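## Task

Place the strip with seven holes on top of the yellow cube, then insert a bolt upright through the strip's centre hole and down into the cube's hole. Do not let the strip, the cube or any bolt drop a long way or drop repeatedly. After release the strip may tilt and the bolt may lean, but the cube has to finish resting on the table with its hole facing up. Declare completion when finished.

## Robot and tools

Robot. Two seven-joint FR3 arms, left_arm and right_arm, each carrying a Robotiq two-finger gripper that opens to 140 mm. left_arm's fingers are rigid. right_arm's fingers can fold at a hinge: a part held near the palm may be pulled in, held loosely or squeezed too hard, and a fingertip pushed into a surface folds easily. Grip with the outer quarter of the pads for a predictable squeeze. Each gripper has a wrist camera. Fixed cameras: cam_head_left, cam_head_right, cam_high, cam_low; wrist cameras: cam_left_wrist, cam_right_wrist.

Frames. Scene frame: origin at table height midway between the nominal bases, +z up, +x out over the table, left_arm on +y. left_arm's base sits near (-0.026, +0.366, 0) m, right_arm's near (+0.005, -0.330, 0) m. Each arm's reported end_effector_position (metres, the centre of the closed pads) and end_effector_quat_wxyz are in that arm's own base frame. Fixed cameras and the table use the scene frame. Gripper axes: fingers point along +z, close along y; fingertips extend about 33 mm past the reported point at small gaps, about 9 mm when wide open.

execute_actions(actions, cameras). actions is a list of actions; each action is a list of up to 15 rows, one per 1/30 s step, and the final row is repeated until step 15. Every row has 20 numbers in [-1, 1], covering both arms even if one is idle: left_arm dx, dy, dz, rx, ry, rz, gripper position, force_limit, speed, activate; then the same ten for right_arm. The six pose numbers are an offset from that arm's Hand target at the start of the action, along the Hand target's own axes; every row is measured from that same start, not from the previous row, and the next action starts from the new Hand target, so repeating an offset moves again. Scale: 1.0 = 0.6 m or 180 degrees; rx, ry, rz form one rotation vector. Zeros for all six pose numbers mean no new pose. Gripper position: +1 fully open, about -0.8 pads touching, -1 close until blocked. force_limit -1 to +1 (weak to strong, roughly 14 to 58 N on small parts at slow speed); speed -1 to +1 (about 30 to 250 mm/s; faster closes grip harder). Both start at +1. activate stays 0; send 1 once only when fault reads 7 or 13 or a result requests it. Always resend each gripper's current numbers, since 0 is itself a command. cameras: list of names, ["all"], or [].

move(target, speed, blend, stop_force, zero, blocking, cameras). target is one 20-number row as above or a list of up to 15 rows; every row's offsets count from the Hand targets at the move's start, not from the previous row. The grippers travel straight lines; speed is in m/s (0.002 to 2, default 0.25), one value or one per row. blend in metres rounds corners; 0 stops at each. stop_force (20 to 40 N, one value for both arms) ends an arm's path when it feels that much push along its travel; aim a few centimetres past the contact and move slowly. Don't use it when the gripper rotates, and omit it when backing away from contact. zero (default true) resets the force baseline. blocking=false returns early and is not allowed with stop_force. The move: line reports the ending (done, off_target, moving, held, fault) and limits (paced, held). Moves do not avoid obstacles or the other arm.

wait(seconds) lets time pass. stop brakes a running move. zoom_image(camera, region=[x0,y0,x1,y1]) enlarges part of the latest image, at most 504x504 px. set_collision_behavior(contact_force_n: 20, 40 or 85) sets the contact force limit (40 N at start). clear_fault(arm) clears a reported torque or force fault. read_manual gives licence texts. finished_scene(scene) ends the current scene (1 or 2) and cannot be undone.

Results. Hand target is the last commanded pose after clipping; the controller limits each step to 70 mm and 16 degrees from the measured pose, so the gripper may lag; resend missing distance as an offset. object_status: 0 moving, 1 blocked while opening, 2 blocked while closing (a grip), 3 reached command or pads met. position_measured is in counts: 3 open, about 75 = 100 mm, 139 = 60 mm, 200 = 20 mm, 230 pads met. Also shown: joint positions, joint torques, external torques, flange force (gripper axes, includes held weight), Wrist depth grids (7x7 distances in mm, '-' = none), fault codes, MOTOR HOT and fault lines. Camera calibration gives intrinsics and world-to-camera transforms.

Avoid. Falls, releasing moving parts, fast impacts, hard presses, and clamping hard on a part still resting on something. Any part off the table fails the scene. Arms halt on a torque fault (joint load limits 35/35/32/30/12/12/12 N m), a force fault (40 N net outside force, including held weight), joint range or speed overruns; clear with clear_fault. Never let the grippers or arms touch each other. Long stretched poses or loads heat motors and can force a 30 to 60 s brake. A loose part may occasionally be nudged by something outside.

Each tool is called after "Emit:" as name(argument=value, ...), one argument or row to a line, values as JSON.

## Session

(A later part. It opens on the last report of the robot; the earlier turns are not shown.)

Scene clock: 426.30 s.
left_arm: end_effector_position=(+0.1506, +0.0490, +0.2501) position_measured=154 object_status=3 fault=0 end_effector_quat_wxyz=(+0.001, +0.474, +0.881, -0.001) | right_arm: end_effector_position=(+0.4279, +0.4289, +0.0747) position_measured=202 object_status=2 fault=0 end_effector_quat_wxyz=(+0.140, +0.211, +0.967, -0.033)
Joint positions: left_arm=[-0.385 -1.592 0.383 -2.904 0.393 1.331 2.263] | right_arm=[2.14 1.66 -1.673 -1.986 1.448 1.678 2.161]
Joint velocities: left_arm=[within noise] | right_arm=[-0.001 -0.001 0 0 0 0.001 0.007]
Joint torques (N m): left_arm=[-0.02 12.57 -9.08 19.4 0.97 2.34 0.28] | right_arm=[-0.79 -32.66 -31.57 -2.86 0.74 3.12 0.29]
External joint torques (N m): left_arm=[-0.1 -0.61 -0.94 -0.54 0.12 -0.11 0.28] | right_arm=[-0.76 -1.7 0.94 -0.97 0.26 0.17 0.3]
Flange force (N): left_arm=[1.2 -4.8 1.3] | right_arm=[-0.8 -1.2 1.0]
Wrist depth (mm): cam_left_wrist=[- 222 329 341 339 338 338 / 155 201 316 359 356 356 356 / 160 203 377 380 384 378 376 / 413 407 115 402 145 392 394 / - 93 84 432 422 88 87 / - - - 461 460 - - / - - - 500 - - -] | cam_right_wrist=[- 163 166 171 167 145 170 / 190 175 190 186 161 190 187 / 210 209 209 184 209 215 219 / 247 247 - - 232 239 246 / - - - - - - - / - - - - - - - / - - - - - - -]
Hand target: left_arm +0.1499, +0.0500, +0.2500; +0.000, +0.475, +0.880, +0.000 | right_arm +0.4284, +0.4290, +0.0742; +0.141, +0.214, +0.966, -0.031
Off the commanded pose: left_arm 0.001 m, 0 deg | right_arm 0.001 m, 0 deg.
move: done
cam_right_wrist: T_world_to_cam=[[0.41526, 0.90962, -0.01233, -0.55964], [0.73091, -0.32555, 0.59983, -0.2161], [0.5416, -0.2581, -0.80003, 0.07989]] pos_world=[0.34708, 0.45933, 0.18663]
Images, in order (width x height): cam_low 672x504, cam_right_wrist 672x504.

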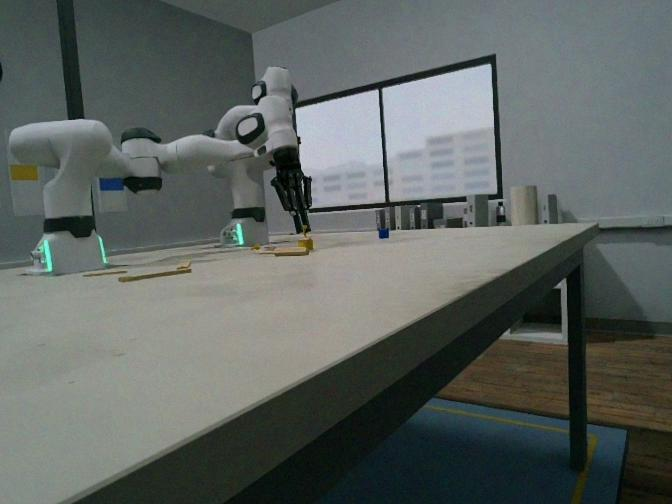

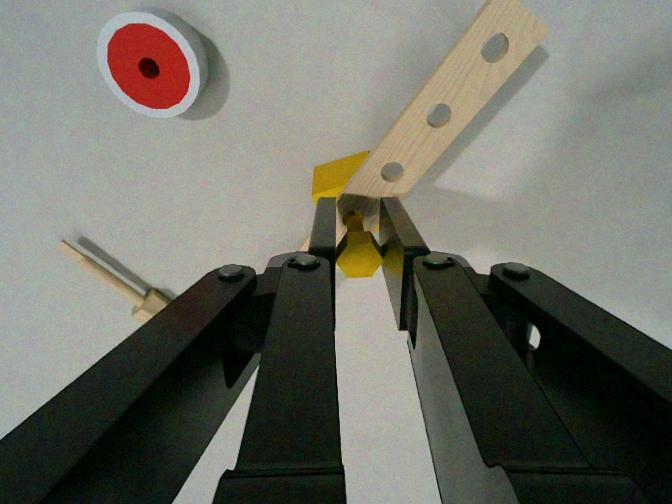

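Emit:
move(
  target=[
    [0,0,0,0,0,0,-0.2,-0.3,-1,0,0.0006,-0.002,0,0,0,0,-1,-0.3,-0.8,0],
    [0,0,0,0,0,0,-0.2,-0.3,-1,0,0.0036,-0.002,0.0096,0,0,0,-1,-0.3,-0.8,0],
  ],
  speed=0.02,
  cameras=["cam_right_wrist","cam_low"],
)

Emit:
zoom_image(
  camera="cam_right_wrist",
  region=[310, 180, 410, 280],
)

Emit:
zoom_image(
  camera="cam_low",
  region=[290, 210, 330, 250],
)

Scene clock: 429.63 s.
left_arm: end_effector_position=(+0.1506, +0.0490, +0.2501) position_measured=154 object_status=3 fault=0 end_effector_quat_wxyz=(+0.001, +0.474, +0.881, -0.001) | right_arm: end_effector_position=(+0.4284, +0.4280, +0.0715) position_measured=202 object_status=2 fault=0 end_effector_quat_wxyz=(+0.142, +0.213, +0.966, -0.031)
Joint positions: left_arm=[-0.385 -1.592 0.383 -2.904 0.393 1.331 2.263] | right_arm=[2.145 1.665 -1.667 -1.993 1.455 1.688 2.163]
Joint velocities: left_arm=[within noise] | right_arm=[-0.001 0 0.001 -0.002 0.001 0.004 0]
Joint torques (N m): left_arm=[-0.02 12.52 -9.1 19.49 0.97 2.32 0.27] | right_arm=[-0.66 -32.27 -29.38 -2.65 1.14 2.75 0.22]
External joint torques (N m): left_arm=[-0.03 -0.66 -0.98 -0.43 0.12 -0.13 0.27] | right_arm=[-0.49 -1.5 3.13 -0.58 0.66 -0.22 0.22]
Flange force (N): left_arm=[1.5 -5.0 1.1] | right_arm=[0.4 -1.0 4.9]
Wrist depth (mm): cam_left_wrist=[- 223 334 342 337 338 337 / 155 201 337 364 359 357 357 / 160 214 379 381 377 379 377 / 180 406 120 399 145 392 394 / - 93 84 437 417 88 87 / - - - 437 - - - / - - - 496 - - -] | cam_right_wrist=[170 159 167 167 168 139 167 / 185 171 187 184 156 188 186 / 209 211 208 183 167 206 206 / 234 238 - 193 - - - / - - 87 275 - - - / - - - - - - - / - - - - - - -]
Hand target: left_arm +0.1499, +0.0500, +0.2500; +0.000, +0.475, +0.880, +0.000 | right_arm +0.4275, +0.4281, +0.0681; +0.141, +0.214, +0.966, -0.031
Off the commanded pose: left_arm 0.001 m, 0 deg | right_arm 0.004 m, 0 deg.
move: off_target (right_arm)
cam_right_wrist: T_world_to_cam=[[0.41707, 0.90883, -0.00846, -0.55994], [0.72694, -0.32798, 0.60331, -0.21235], [0.54554, -0.25777, -0.79746, 0.07481]] pos_world=[0.34709, 0.45853, 0.18304]
Images, in order (width x height): cam_low 672x504, cam_right_wrist 672x504.

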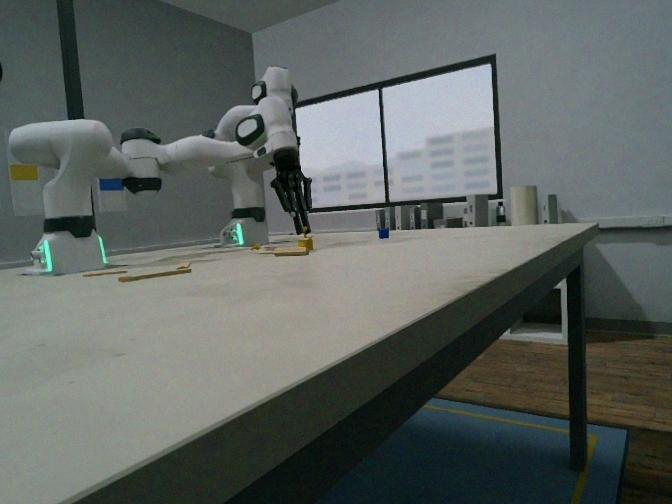

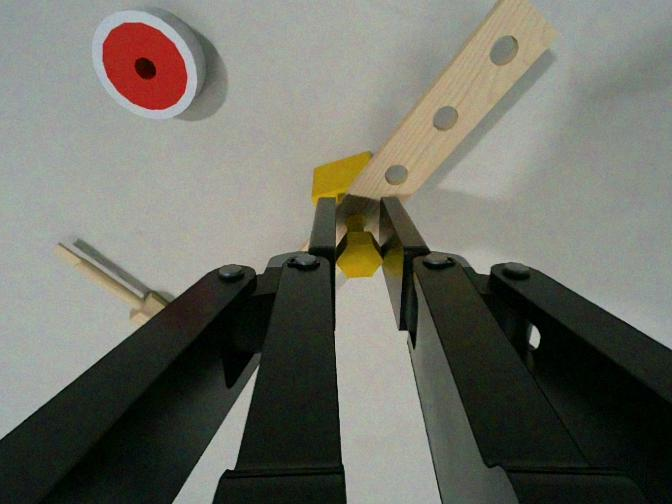

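Scaled by 5.040 from the camera's image (finer frame: 960x720).

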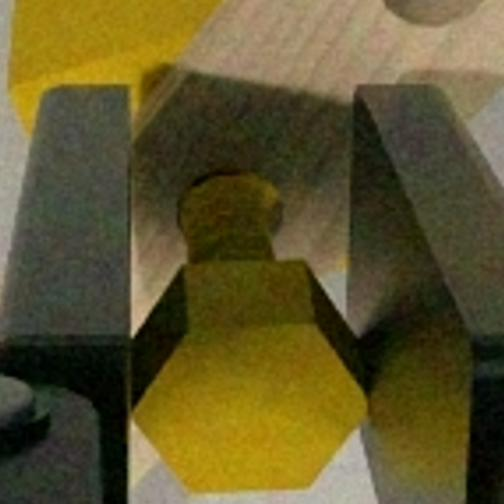

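Scaled by 12.600 from the camera's image (finer frame: 960x720).

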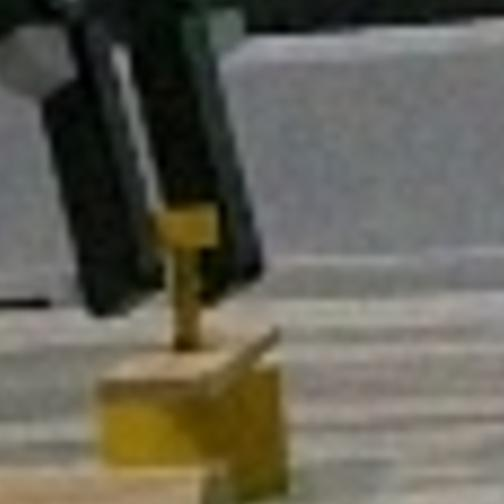

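Emit:
move(
  target=[
    [0,0,0,0,0,0,-0.2,-0.3,-1,0,-0.0024,0,-0.008,0,0,0,-1,-0.3,-0.8,0],
    [0,0,0,0,0,0,-0.2,-0.3,-1,0,0.0016,0,-0.0092,0,0,0,-1,-0.3,-0.8,0],
    [0,0,0,0,0,0,-0.2,-0.3,-1,0,0.0036,0,-0.0026,0,0,0,-1,-0.3,-0.8,0],
  ],
  speed=0.02,
  cameras=["cam_right_wrist","cam_low"],
)

Emit:
zoom_image(
  camera="cam_right_wrist",
  region=[330, 200, 380, 250],
)

Emit:
zoom_image(
  camera="cam_low",
  region=[290, 210, 330, 250],
)

Scene clock: 437.10 s.
left_arm: end_effector_position=(+0.1506, +0.0490, +0.2501) position_measured=154 object_status=3 fault=0 end_effector_quat_wxyz=(+0.001, +0.474, +0.881, -0.001) | right_arm: end_effector_position=(+0.4261, +0.4297, +0.0716) position_measured=202 object_status=2 fault=0 end_effector_quat_wxyz=(+0.142, +0.212, +0.966, -0.031)
Joint positions: left_arm=[-0.385 -1.592 0.383 -2.904 0.393 1.331 2.263] | right_arm=[2.15 1.664 -1.667 -1.994 1.454 1.687 2.166]
Joint torques (N m): left_arm=[-0.02 12.47 -9.09 19.4 0.97 2.34 0.28] | right_arm=[-0.42 -32.56 -29.96 -2.67 0.59 2.69 0.26]
External joint torques (N m): left_arm=[-0.02 -0.82 -0.95 -0.41 0.13 -0.1 0.28] | right_arm=[-0.48 -1.73 2.66 -0.73 0.08 -0.28 0.27]
Flange force (N): left_arm=[1.9 -5.3 1.4] | right_arm=[0.3 -1.2 3.0]
Wrist depth (mm): cam_left_wrist=[- 223 333 340 340 331 337 / 155 201 335 360 359 357 347 / 160 219 381 380 373 375 369 / 413 407 120 407 128 393 396 / - 93 84 441 128 88 87 / - - - 463 463 - - / - - - 497 498 - -] | cam_right_wrist=[170 160 163 167 164 142 171 / 186 172 191 187 159 187 187 / - 211 211 199 201 212 218 / - - - - 229 235 245 / - - - - - - - / - - - - - - - / - - - - - - -]
Hand target: left_arm +0.1499, +0.0500, +0.2500; +0.000, +0.475, +0.880, +0.000 | right_arm +0.4253, +0.4292, +0.0690; +0.141, +0.214, +0.966, -0.031
Off the commanded pose: left_arm 0.001 m, 0 deg | right_arm 0.003 m, 0 deg.
move: done
cam_right_wrist: T_world_to_cam=[[0.41604, 0.90932, -0.00761, -0.56027], [0.72754, -0.32782, 0.60268, -0.2105], [0.54553, -0.25627, -0.79795, 0.076]] pos_world=[0.34479, 0.45993, 0.18324]
Images, in order (width x height): cam_low 672x504, cam_right_wrist 672x504.

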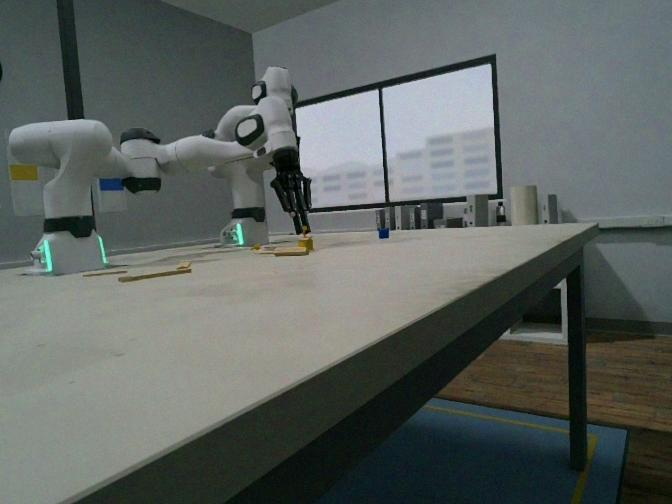

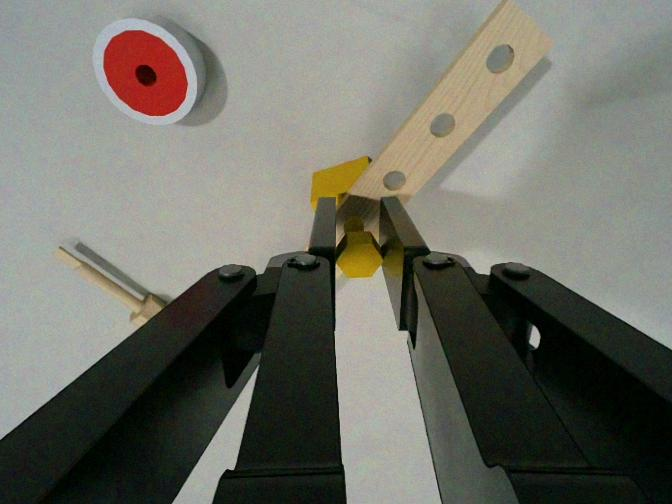

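Scaled by 10.080 from the camera's image (finer frame: 960x720).

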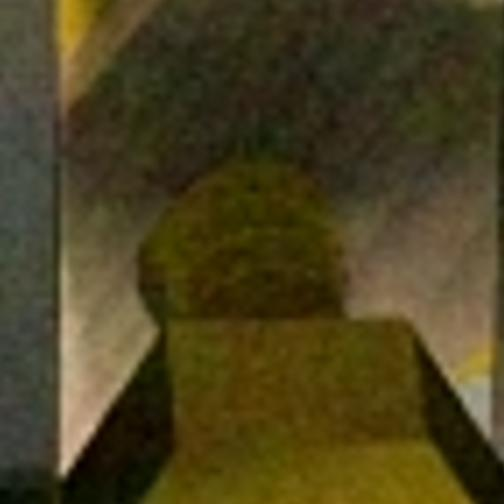

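Scaled by 12.600 from the camera's image (finer frame: 960x720).

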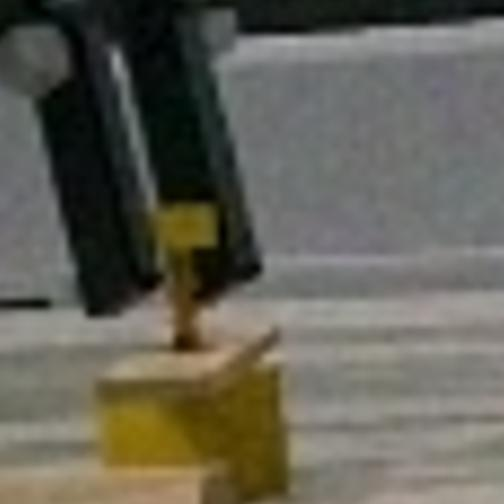

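Emit:
move(
  target=[0,0,0,0,0,0,-0.2,-0.3,-1,0,0.0024,0,0.0064,0,0,0,-1,-0.3,-0.8,0],
  speed=0.02,
  cameras=["cam_right_wrist","cam_low"],
)

Emit:
zoom_image(
  camera="cam_right_wrist",
  region=[330, 200, 380, 250],
)

Emit:
zoom_image(
  camera="cam_low",
  region=[290, 210, 330, 250],
)

Scene clock: 440.10 s.
left_arm: end_effector_position=(+0.1506, +0.0490, +0.2501) position_measured=154 object_status=3 fault=0 end_effector_quat_wxyz=(+0.001, +0.474, +0.881, -0.001) | right_arm: end_effector_position=(+0.4279, +0.4291, +0.0712) position_measured=202 object_status=2 fault=0 end_effector_quat_wxyz=(+0.145, +0.213, +0.966, -0.030)
Joint positions: left_arm=[-0.385 -1.592 0.383 -2.904 0.393 1.331 2.263] | right_arm=[2.152 1.665 -1.663 -1.997 1.455 1.697 2.168]
Joint velocities: left_arm=[within noise] | right_arm=[0.001 -0.001 0.002 -0.002 0 0.005 0.001]
Joint torques (N m): left_arm=[-0.06 12.51 -9.1 19.4 0.99 2.33 0.27] | right_arm=[-0.54 -32.16 -26.63 -1.9 1.45 2.33 0.27]
External joint torques (N m): left_arm=[-0.08 -0.66 -0.97 -0.52 0.14 -0.12 0.27] | right_arm=[-0.39 -1.53 5.86 0.19 0.96 -0.64 0.28]
Flange force (N): left_arm=[1.4 -4.9 1.4] | right_arm=[1.4 1.2 9.3]
Wrist depth (mm): cam_left_wrist=[- 223 334 337 340 339 337 / 154 201 337 360 361 357 352 / 160 213 381 384 373 378 375 / - - 120 405 144 398 398 / - 93 84 - - 88 87 / - - - 462 459 - - / - - - 516 496 - -] | cam_right_wrist=[- 157 164 167 164 139 167 / 189 189 190 191 152 181 191 / 209 210 - 189 176 218 215 / 237 245 235 - 229 235 247 / 273 - - - - - - / - - - - - - - / - - - - - - -]
Hand target: left_arm +0.1499, +0.0500, +0.2500; +0.000, +0.475, +0.880, +0.000 | right_arm +0.4250, +0.4293, +0.0649; +0.141, +0.214, +0.966, -0.031
Off the commanded pose: left_arm 0.001 m, 0 deg | right_arm 0.007 m, 1 deg.
move: off_target (right_arm)
cam_right_wrist: T_world_to_cam=[[0.41752, 0.90866, -0.00405, -0.5611], [0.72249, -0.32927, 0.60793, -0.20935], [0.55107, -0.25675, -0.79398, 0.07211]] pos_world=[0.34579, 0.45943, 0.18225]
Images, in order (width x height): cam_low 672x504, cam_right_wrist 672x504.

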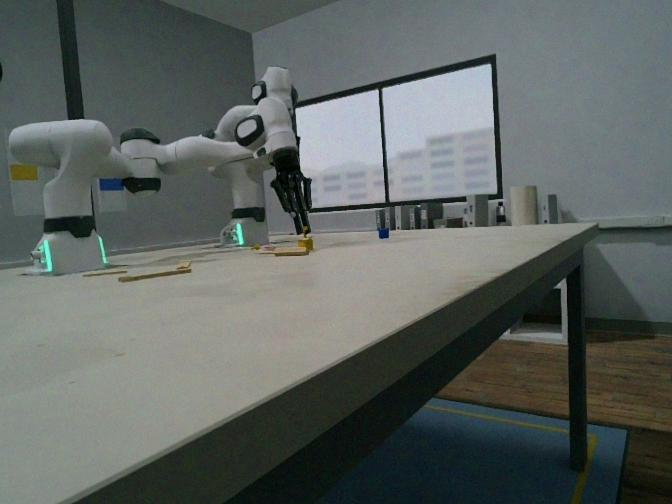

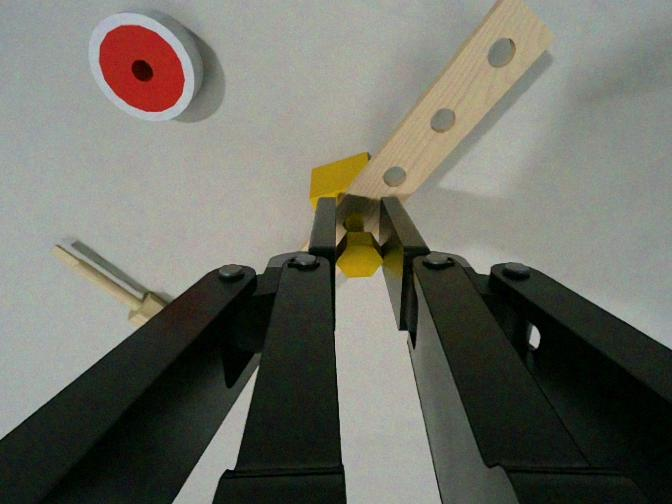

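Scaled by 10.080 from the camera's image (finer frame: 960x720).

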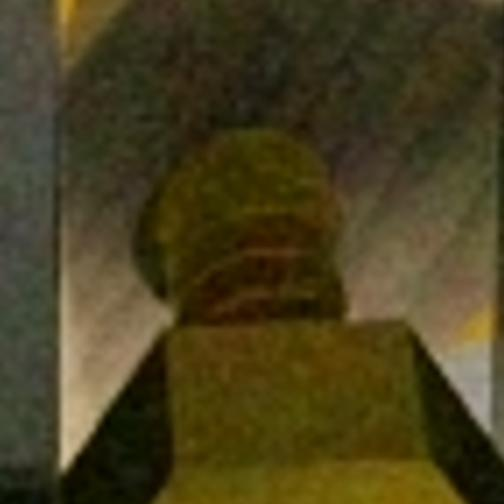

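Scaled by 12.600 from the camera's image (finer frame: 960x720).

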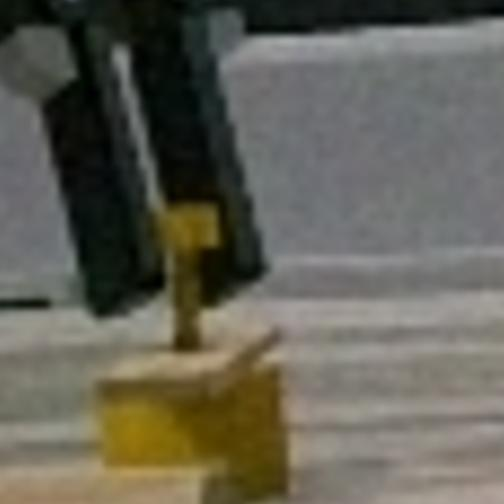

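Emit:
move(
  target=[
    [0,0,0,0,0,0,-0.2,-0.3,-1,0,-0.0031,0,-0.0105,0,0,0,-1,-0.3,-0.8,0],
    [0,0,0,0,0,0,-0.2,-0.3,-1,0,-0.0015,0,-0.011,0,0,0,-1,-0.3,-0.8,0],
    [0,0,0,0,0,0,-0.2,-0.3,-1,0,-0.0001,0,-0.0062,0,0,0,-1,-0.3,-0.8,0],
  ],
  speed=0.02,
  cameras=["cam_right_wrist"],
)

Emit:
zoom_image(
  camera="cam_right_wrist",
  region=[330, 200, 380, 250],
)

Emit:
move(
  target=[
    [0,0,0,0,0,0,-0.2,-0.3,-1,0,-0.0012,0,-0.004,0,0,0,-1,-0.3,-0.8,0],
    [0,0,0,0,0,0,-0.2,-0.3,-1,0,-0.0012,-0.0017,-0.004,0,0,0,-1,-0.3,-0.8,0],
    [0,0,0,0,0,0,-0.2,-0.3,-1,0,0,-0.0017,0,0,0,0,-1,-0.3,-0.8,0],
  ],
  speed=0.02,
  cameras=["cam_right_wrist"],
)

Emit:
zoom_image(
  camera="cam_right_wrist",
  region=[330, 200, 380, 250],
)

Scene clock: 447.87 s.
left_arm: end_effector_position=(+0.1506, +0.0490, +0.2501) position_measured=154 object_status=3 fault=0 end_effector_quat_wxyz=(+0.001, +0.474, +0.881, -0.001) | right_arm: end_effector_position=(+0.4261, +0.4294, +0.0714) position_measured=202 object_status=2 fault=0 end_effector_quat_wxyz=(+0.143, +0.213, +0.966, -0.030)
Joint positions: left_arm=[-0.385 -1.592 0.383 -2.904 0.393 1.331 2.263] | right_arm=[2.153 1.66 -1.663 -1.997 1.452 1.694 2.169]
Joint torques (N m): left_arm=[-0.08 12.48 -9.03 19.43 0.98 2.34 0.26] | right_arm=[-0.25 -32.85 -29.7 -1.95 0.85 2.45 0.21]
External joint torques (N m): left_arm=[-0.17 -0.68 -0.89 -0.55 0.12 -0.11 0.26] | right_arm=[-0.31 -2.3 2.77 -0.1 0.36 -0.52 0.21]
Flange force (N): left_arm=[1.3 -4.8 1.4] | right_arm=[0.0 0.7 2.8]
Wrist depth (mm): cam_left_wrist=[- 222 333 339 338 342 337 / 155 201 338 360 358 357 355 / 160 220 375 - 376 380 382 / 414 406 120 405 145 392 396 / - 93 84 430 424 88 87 / - - - 469 455 - - / - - - 500 - - -] | cam_right_wrist=[170 157 168 167 167 143 169 / 185 170 187 186 151 183 188 / 210 210 208 186 200 218 217 / 241 241 228 192 229 236 245 / - - 87 273 - - - / - - - - - - - / - - - - - - -]
Hand target: left_arm +0.1499, +0.0500, +0.2500; +0.000, +0.475, +0.880, +0.000 | right_arm +0.4241, +0.4297, +0.0684; +0.141, +0.214, +0.966, -0.031
Off the commanded pose: left_arm 0.001 m, 0 deg | right_arm 0.004 m, 0 deg.
move: off_target (right_arm)
cam_right_wrist: T_world_to_cam=[[0.41815, 0.90836, -0.00555, -0.56068], [0.72522, -0.33016, 0.6042, -0.2086], [0.54699, -0.25667, -0.79682, 0.0752]] pos_world=[0.34459, 0.45973, 0.18285]

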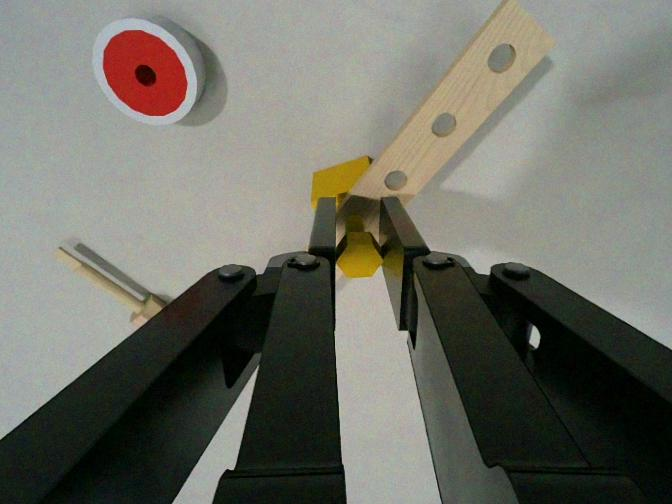

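Scaled by 10.080 from the camera's image (finer frame: 960x720).

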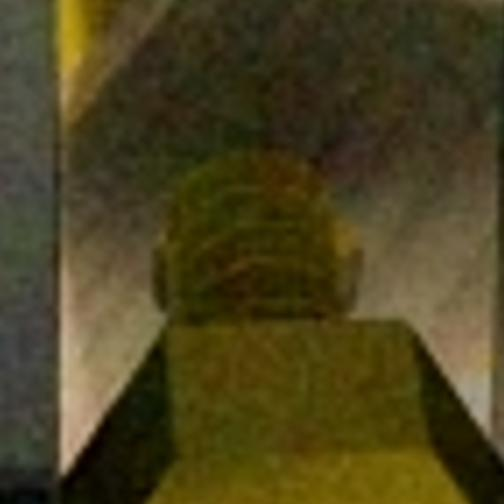

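Scene clock: 448.80 s.
left_arm: end_effector_position=(+0.1506, +0.0490, +0.2501) position_measured=154 object_status=3 fault=0 end_effector_quat_wxyz=(+0.001, +0.474, +0.881, -0.001) | right_arm: end_effector_position=(+0.4252, +0.4297, +0.0714) position_measured=202 object_status=2 fault=0 end_effector_quat_wxyz=(+0.143, +0.213, +0.966, -0.030)
Joint positions: left_arm=[-0.385 -1.592 0.383 -2.904 0.393 1.331 2.263] | right_arm=[2.156 1.66 -1.663 -1.999 1.452 1.694 2.169]
Joint torques (N m): left_arm=[-0.03 12.48 -9.09 19.42 0.99 2.33 0.27] | right_arm=[-0.56 -32.66 -29.63 -2.88 0.46 2.47 0.19]
External joint torques (N m): left_arm=[-0.02 -0.76 -0.94 -0.46 0.14 -0.12 0.27] | right_arm=[-0.52 -2.04 2.98 -0.98 -0.04 -0.52 0.19]
Flange force (N): left_arm=[1.8 -5.1 1.5] | right_arm=[0.3 -2.1 2.8]
Wrist depth (mm): cam_left_wrist=[- 223 333 340 340 338 337 / 155 201 315 360 358 356 363 / 160 220 382 381 374 382 376 / 411 407 120 402 145 391 398 / - 93 84 435 424 88 87 / - - - 446 453 - - / - - - 499 - - -] | cam_right_wrist=[170 157 - 168 167 142 168 / 186 171 187 187 159 183 187 / 209 210 211 197 202 210 218 / 241 242 228 - 229 236 243 / - - 87 275 - - - / - - - - - - - / - - - - - - -]
Hand target: left_arm +0.1499, +0.0500, +0.2500; +0.000, +0.475, +0.880, +0.000 | right_arm +0.4237, +0.4288, +0.0684; +0.141, +0.214, +0.966, -0.031
Off the commanded pose: left_arm 0.001 m, 0 deg | right_arm 0.003 m, 0 deg.
move: done
cam_right_wrist: T_world_to_cam=[[0.4172, 0.9088, -0.00551, -0.56032], [0.72558, -0.32943, 0.60416, -0.20825], [0.54724, -0.25605, -0.79685, 0.07544]] pos_world=[0.34359, 0.45993, 0.18285]

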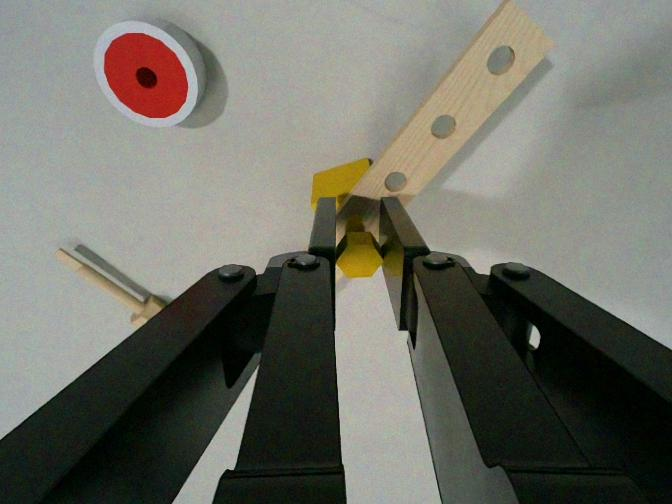

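Scaled by 10.080 from the camera's image (finer frame: 960x720).

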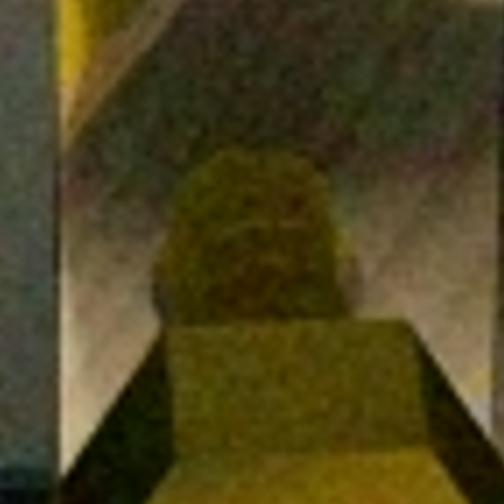

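Emit:
move(
  target=[
    [0,0,0,0,0,0,-0.2,-0.3,-1,0,-0.0029,0,-0.0098,0,0,0,-1,-0.3,-0.8,0],
    [0,0,0,0,0,0,-0.2,-0.3,-1,0,-0.0087,0.0022,-0.0080,0,0,0,-1,-0.3,-0.8,0],
    [0,0,0,0,0,0,-0.2,-0.3,-1,0,-0.0063,0.0022,0.0000,0,0,0,-1,-0.3,-0.8,0],
  ],
  speed=0.03,
  blend=0.001,
  cameras=["cam_right_wrist","cam_low"],
)

Emit:
zoom_image(
  camera="cam_right_wrist",
  region=[330, 200, 380, 250],
)

Emit:
zoom_image(
  camera="cam_low",
  region=[290, 210, 330, 250],
)

Scene clock: 461.43 s.
left_arm: end_effector_position=(+0.1506, +0.0490, +0.2501) position_measured=154 object_status=3 fault=0 end_effector_quat_wxyz=(+0.001, +0.474, +0.881, -0.001) | right_arm: end_effector_position=(+0.4272, +0.4278, +0.0714) position_measured=202 object_status=2 fault=0 end_effector_quat_wxyz=(+0.141, +0.215, +0.966, -0.031)
Joint positions: left_arm=[-0.385 -1.592 0.383 -2.904 0.393 1.331 2.263] | right_arm=[2.148 1.657 -1.663 -1.995 1.449 1.692 2.169]
Joint torques (N m): left_arm=[0.01 12.5 -9.07 19.42 0.98 2.34 0.28] | right_arm=[-1.05 -32.94 -30.41 -1.98 0.7 2.91 0.03]
External joint torques (N m): left_arm=[-0.05 -0.71 -0.93 -0.48 0.13 -0.11 0.28] | right_arm=[-0.95 -2.22 2.17 -0.13 0.21 -0.07 0.04]
Flange force (N): left_arm=[1.6 -4.9 1.4] | right_arm=[-1.9 1.8 2.4]
Wrist depth (mm): cam_left_wrist=[- 222 333 341 339 338 337 / 154 201 314 363 358 357 350 / 160 220 379 380 378 378 378 / 413 397 120 403 145 393 400 / - 93 84 429 426 88 87 / - - - - - - - / - - - - - - -] | cam_right_wrist=[170 159 167 167 164 139 167 / 186 182 187 186 156 183 197 / 210 209 205 191 176 215 212 / - 244 245 - 228 234 240 / - - - - - - - / - - - - - - - / - - - - - - -]
Hand target: left_arm +0.1499, +0.0500, +0.2500; +0.000, +0.475, +0.880, +0.000 | right_arm +0.4275, +0.4284, +0.0695; +0.141, +0.214, +0.966, -0.031
Off the commanded pose: left_arm 0.001 m, 0 deg | right_arm 0.002 m, 0 deg.
move: done
cam_right_wrist: T_world_to_cam=[[0.42173, 0.90669, -0.00782, -0.56031], [0.72604, -0.33252, 0.60191, -0.20912], [0.54314, -0.25953, -0.79853, 0.07721]] pos_world=[0.34619, 0.45852, 0.18314]
Images, in order (width x height): cam_low 672x504, cam_right_wrist 672x504.

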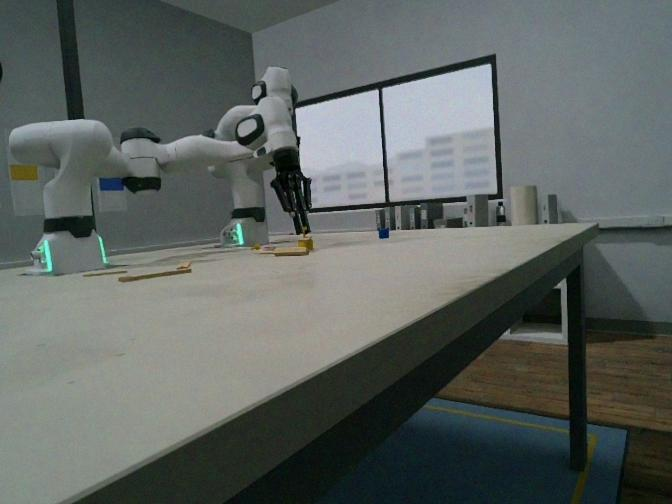

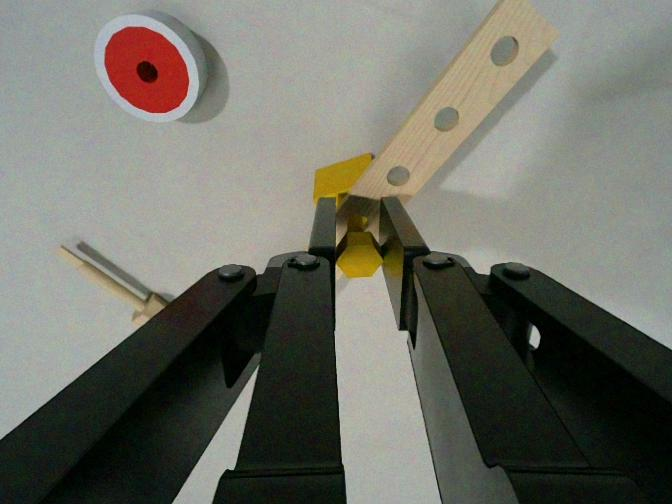

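Scaled by 10.080 from the camera's image (finer frame: 960x720).

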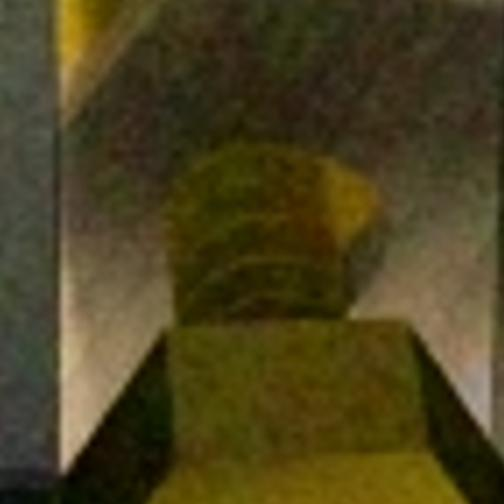

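Scaled by 12.600 from the camera's image (finer frame: 960x720).

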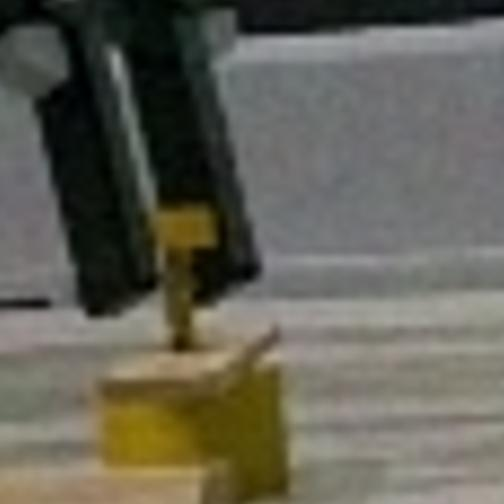

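Emit:
move(
  target=[
    [0,0,0,0,0,0,-0.2,-0.3,-1,0,-0.0014,0,-0.0048,0,0,0,-1,-0.3,-0.8,0],
    [0,0,0,0,0,0,-0.2,-0.3,-1,0,-0.0014,0.0021,-0.0048,0,0,0,-1,-0.3,-0.8,0],
    [0,0,0,0,0,0,-0.2,-0.3,-1,0,0.0005,0.0021,0.0016,0,0,0,-1,-0.3,-0.8,0],
  ],
  speed=0.03,
  blend=0.001,
  cameras=["cam_right_wrist"],
)

Emit:
zoom_image(
  camera="cam_right_wrist",
  region=[330, 200, 380, 250],
)

Scene clock: 464.50 s.
left_arm: end_effector_position=(+0.1506, +0.0490, +0.2501) position_measured=154 object_status=3 fault=0 end_effector_quat_wxyz=(+0.001, +0.474, +0.881, -0.001) | right_arm: end_effector_position=(+0.4280, +0.4289, +0.0714) position_measured=202 object_status=2 fault=0 end_effector_quat_wxyz=(+0.142, +0.214, +0.966, -0.031)
Joint positions: left_arm=[-0.385 -1.592 0.383 -2.904 0.393 1.331 2.263] | right_arm=[2.146 1.657 -1.663 -1.991 1.449 1.694 2.169]
Joint velocities: left_arm=[within noise] | right_arm=[0 0.001 0.003 0 0 0.003 0.001]
Joint torques (N m): left_arm=[-0.04 12.56 -9.08 19.4 1 2.34 0.26] | right_arm=[-1.28 -32.86 -29.94 -1.8 0.92 2.83 0.09]
External joint torques (N m): left_arm=[-0.1 -0.62 -0.93 -0.56 0.15 -0.11 0.26] | right_arm=[-1.35 -2.05 2.68 0.02 0.43 -0.14 0.1]
Flange force (N): left_arm=[1.3 -4.7 1.4] | right_arm=[-2.5 3.1 3.7]
Wrist depth (mm): cam_left_wrist=[- 222 335 341 338 338 348 / 154 201 338 359 358 358 353 / 160 220 380 381 375 378 377 / 414 396 120 398 145 393 395 / - 93 84 432 419 88 87 / - - - - 455 - - / - - - - 503 - -] | cam_right_wrist=[- 159 167 167 164 139 171 / 187 172 187 187 157 183 187 / - - 211 194 176 211 212 / 241 241 235 - 107 235 248 / 272 - 87 - - - 275 / - - - - - - - / - - - - - - -]
Hand target: left_arm +0.1499, +0.0500, +0.2500; +0.000, +0.475, +0.880, +0.000 | right_arm +0.4280, +0.4296, +0.0685; +0.141, +0.214, +0.966, -0.031
Off the commanded pose: left_arm 0.001 m, 0 deg | right_arm 0.003 m, 0 deg.
move: done; blend cut to 0.0006 m at target 1, 0.0006 m at target 2
cam_right_wrist: T_world_to_cam=[[0.41982, 0.90758, -0.00775, -0.56122], [0.72602, -0.33069, 0.60294, -0.21012], [0.54465, -0.25875, -0.79775, 0.07596]] pos_world=[0.34679, 0.45952, 0.18294]

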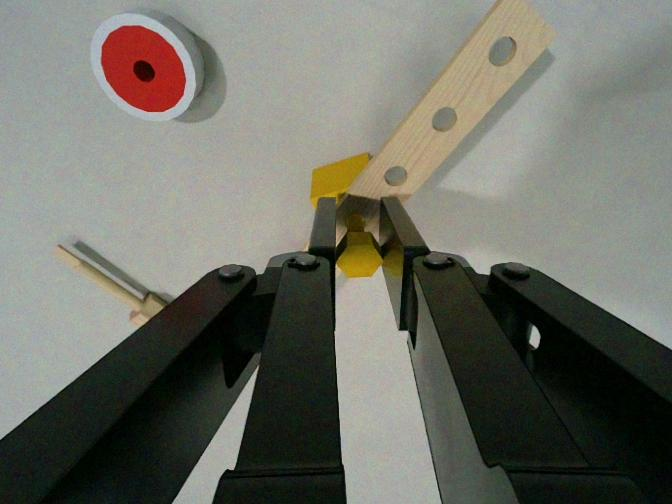

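Scaled by 10.080 from the camera's image (finer frame: 960x720).

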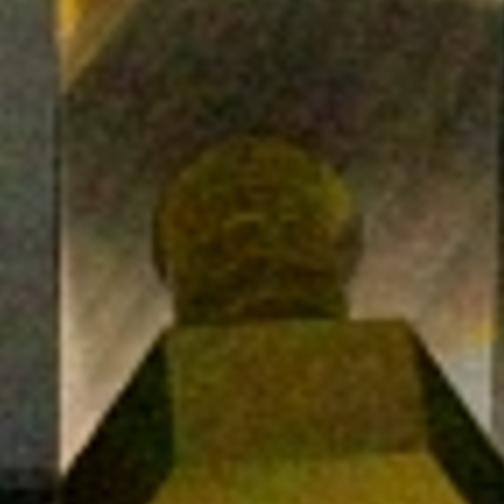

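Emit:
move(
  target=[
    [0,0,0,0,0,0,-0.2,-0.3,-1,0,-0.0019,0,-0.0064,0,0,0,-1,-0.3,-0.8,0],
    [0,0,0,0,0,0,-0.2,-0.3,-1,0,-0.0043,0,-0.0056,0,0,0,-1,-0.3,-0.8,0],
    [0,0,0,0,0,0,-0.2,-0.3,-1,0,-0.0024,0,0.001,0,0,0,-1,-0.3,-0.8,0],
  ],
  speed=0.03,
  blend=0.001,
  cameras=["cam_right_wrist"],
)

Emit:
zoom_image(
  camera="cam_right_wrist",
  region=[330, 200, 380, 250],
)

Scene clock: 466.97 s.
left_arm: end_effector_position=(+0.1506, +0.0490, +0.2501) position_measured=154 object_status=3 fault=0 end_effector_quat_wxyz=(+0.001, +0.474, +0.881, -0.001) | right_arm: end_effector_position=(+0.4295, +0.4287, +0.0713) position_measured=202 object_status=2 fault=0 end_effector_quat_wxyz=(+0.142, +0.215, +0.966, -0.031)
Joint positions: left_arm=[-0.385 -1.592 0.383 -2.904 0.393 1.331 2.263] | right_arm=[2.143 1.657 -1.662 -1.989 1.449 1.696 2.169]
Joint velocities: left_arm=[within noise] | right_arm=[0 -0.001 0 0.001 0 0.003 -0.001]
Joint torques (N m): left_arm=[-0.03 12.49 -9.1 19.41 0.96 2.35 0.26] | right_arm=[-1.27 -32.87 -29.45 -2.01 0.9 2.78 0.07]
External joint torques (N m): left_arm=[-0.02 -0.66 -0.97 -0.51 0.11 -0.11 0.26] | right_arm=[-1.12 -1.97 3.2 -0.1 0.4 -0.2 0.08]
Flange force (N): left_arm=[1.4 -5.0 1.3] | right_arm=[-1.7 2.1 4.5]
Wrist depth (mm): cam_left_wrist=[- 223 335 340 343 - 325 / 154 201 336 359 360 362 359 / 160 214 379 381 376 - 372 / 412 407 120 399 145 107 387 / - 93 84 424 422 83 87 / - - - 463 462 - - / - - - 508 - - -] | cam_right_wrist=[169 157 167 170 164 139 166 / 185 186 186 186 151 187 187 / 210 211 210 181 175 211 211 / 240 241 229 - 230 235 243 / 261 - - - - - 277 / - - - - - - - / - - - - - - -]
Hand target: left_arm +0.1499, +0.0500, +0.2500; +0.000, +0.475, +0.880, +0.000 | right_arm +0.4294, +0.4289, +0.0684; +0.141, +0.214, +0.966, -0.031
Off the commanded pose: left_arm 0.001 m, 0 deg | right_arm 0.003 m, 0 deg.
move: done; blend cut to 0.0008 m at target 1, 0.0008 m at target 2
cam_right_wrist: T_world_to_cam=[[0.42073, 0.90716, -0.007, -0.56189], [0.72505, -0.3316, 0.60361, -0.21051], [0.54525, -0.25904, -0.79725, 0.0749]] pos_world=[0.34819, 0.45932, 0.18284]

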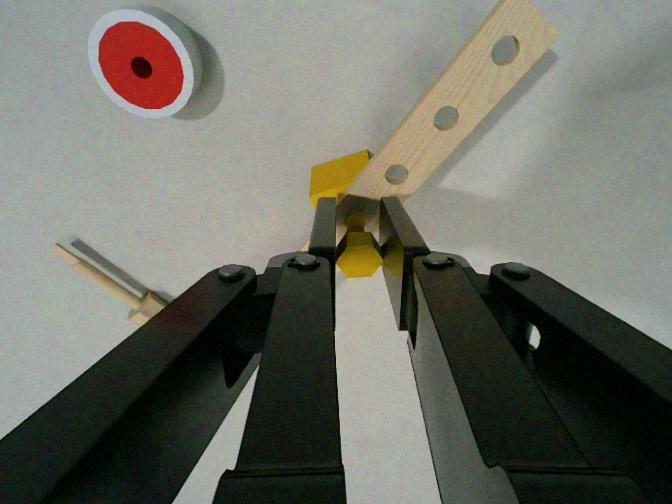

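Scaled by 10.080 from the camera's image (finer frame: 960x720).

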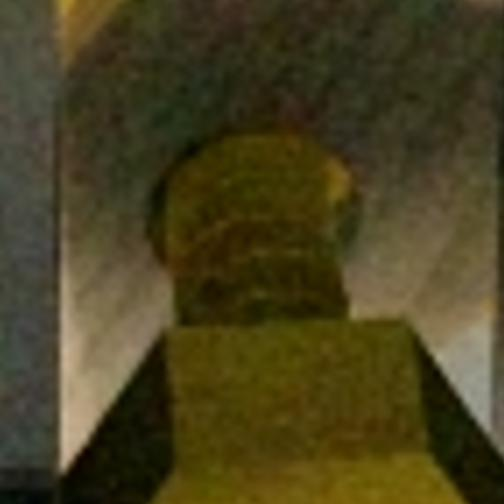

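Emit:
execute_actions(
  actions=[],
)

Emit:
zoom_image(
  camera="cam_low",
  region=[290, 220, 320, 250],
)

Emit:
zoom_image(
  camera="cam_high",
  region=[400, 160, 500, 260],
)

Emit:
zoom_image(
  camera="cam_left_wrist",
  region=[250, 0, 500, 200],
)

Scene clock: 470.23 s.
left_arm: end_effector_position=(+0.1506, +0.0490, +0.2501) position_measured=154 object_status=3 fault=0 end_effector_quat_wxyz=(+0.001, +0.474, +0.881, -0.001) | right_arm: end_effector_position=(+0.4296, +0.4287, +0.0713) position_measured=202 object_status=2 fault=0 end_effector_quat_wxyz=(+0.142, +0.215, +0.966, -0.031)
Joint positions: left_arm=[-0.385 -1.592 0.383 -2.904 0.393 1.331 2.263] | right_arm=[2.143 1.657 -1.662 -1.989 1.449 1.696 2.169]
Joint velocities: within noise
Joint torques (N m): left_arm=[-0.03 12.54 -9.15 19.42 0.97 2.33 0.25] | right_arm=[-1.3 -32.89 -29.54 -1.97 0.89 2.78 0.07]
External joint torques (N m): left_arm=[-0.07 -0.71 -0.99 -0.45 0.12 -0.11 0.25] | right_arm=[-1.25 -1.98 3.15 -0.12 0.4 -0.21 0.08]
Flange force (N): left_arm=[1.4 -5.1 1.2] | right_arm=[-2.0 2.3 4.4]
Wrist depth (mm): cam_left_wrist=[- 223 327 341 346 338 340 / 154 201 337 360 358 357 356 / 160 220 379 379 375 377 376 / - 409 120 405 145 390 395 / - 93 84 430 425 88 87 / - - - 462 459 - - / - - - 490 496 - -] | cam_right_wrist=[169 157 167 167 164 139 167 / 186 186 184 187 156 187 187 / - 210 209 186 176 210 218 / - 239 - 163 - - 251 / - - - 266 - - 275 / - - - - - - - / - - - - - - -]
Hand target: left_arm +0.1499, +0.0500, +0.2500; +0.000, +0.475, +0.880, +0.000 | right_arm +0.4294, +0.4289, +0.0684; +0.141, +0.214, +0.966, -0.031
Tool commands: left_gripper/position=-0.2 left_gripper/force_limit=-0.3 left_gripper/speed=-1.0 left_gripper/activate=+0.0 right_gripper/position=-1.0 right_gripper/force_limit=-0.3 right_gripper/speed=-0.8 right_gripper/activate=+0.0
Off the commanded pose: left_arm 0.001 m, 0 deg | right_arm 0.003 m, 0 deg.
camera_calibration:
cam_left_wrist: T_world_to_cam=[[0.84304, 0.53782, -0.0051, -0.1406], [0.50649, -0.79066, 0.34399, -0.12418], [0.18097, -0.29259, -0.93896, 0.36527]] pos_world=[0.11532, 0.08431, 0.38498]
cam_right_wrist: T_world_to_cam=[[0.42071, 0.90717, -0.00691, -0.56191], [0.72492, -0.33159, 0.60378, -0.21044], [0.54544, -0.25903, -0.79712, 0.07473]] pos_world=[0.34819, 0.45932, 0.18274]

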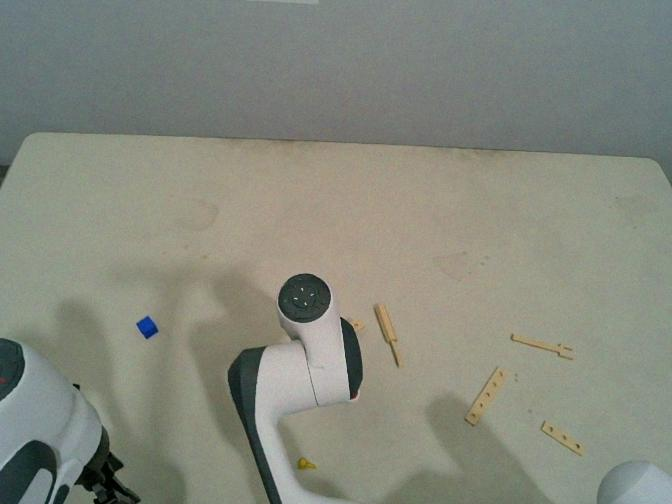

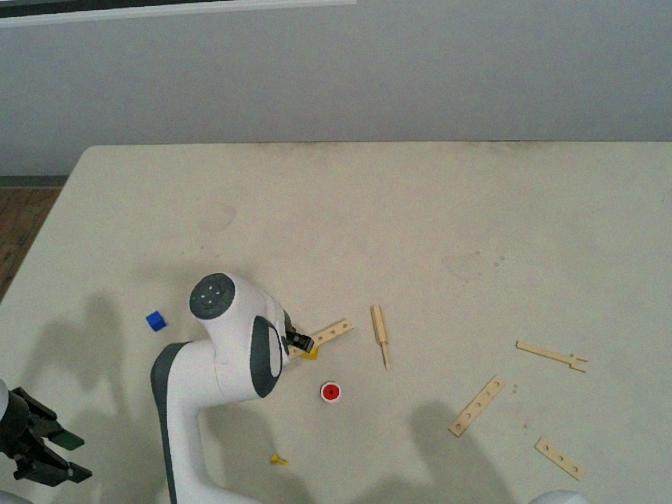

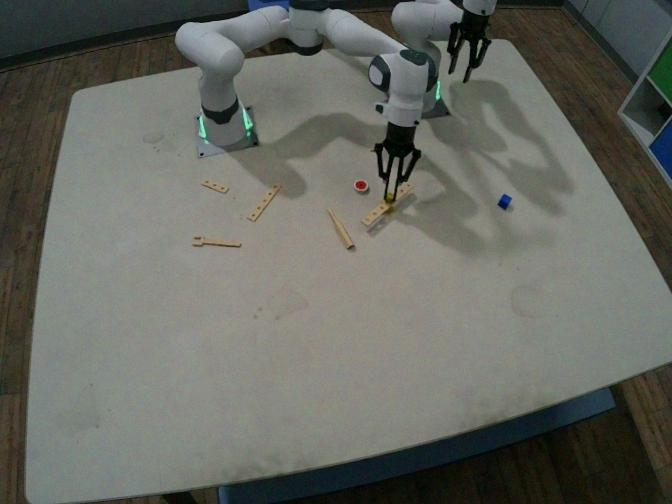

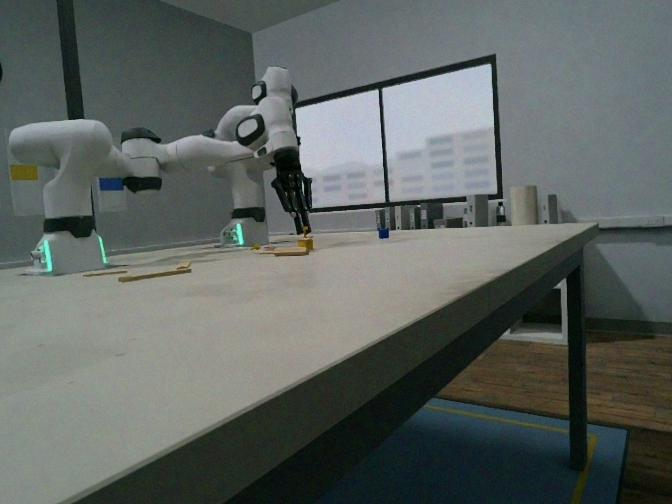

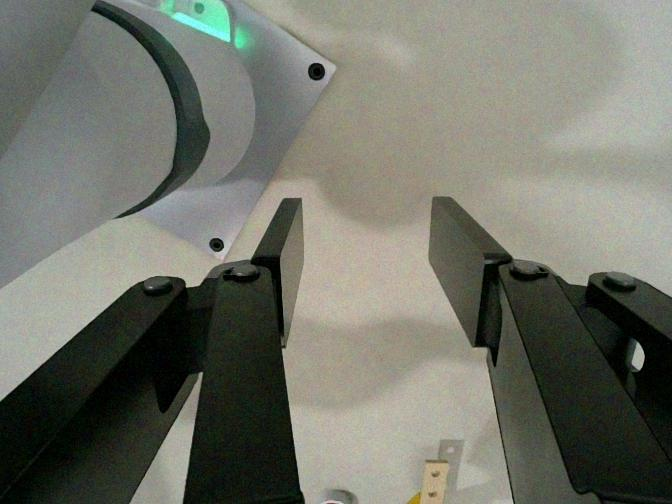

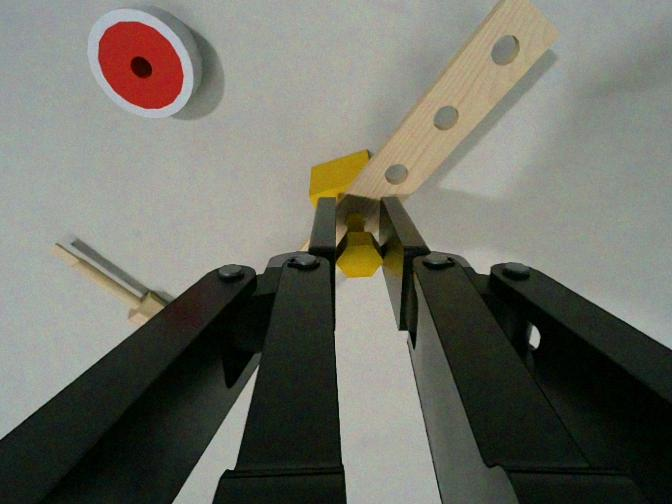

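Scaled by 16.800 from the camera's image (finer frame: 960x720).

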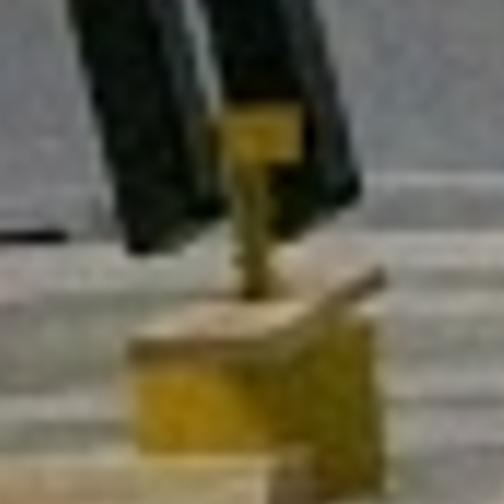

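Scaled by 5.040 from the camera's image (finer frame: 960x720).

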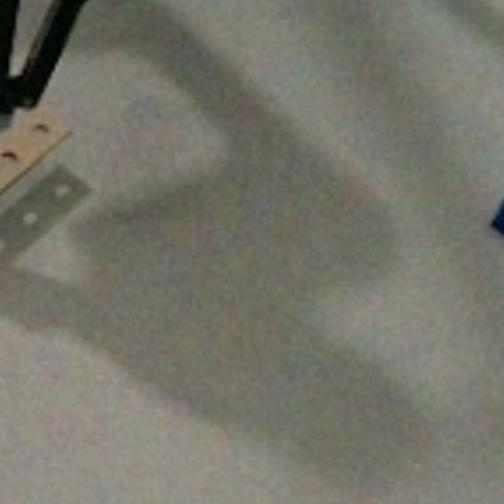

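Scaled by 2.016 from the camera's image (finer frame: 960x720).

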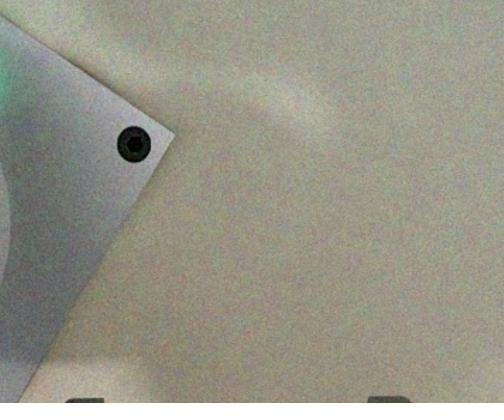

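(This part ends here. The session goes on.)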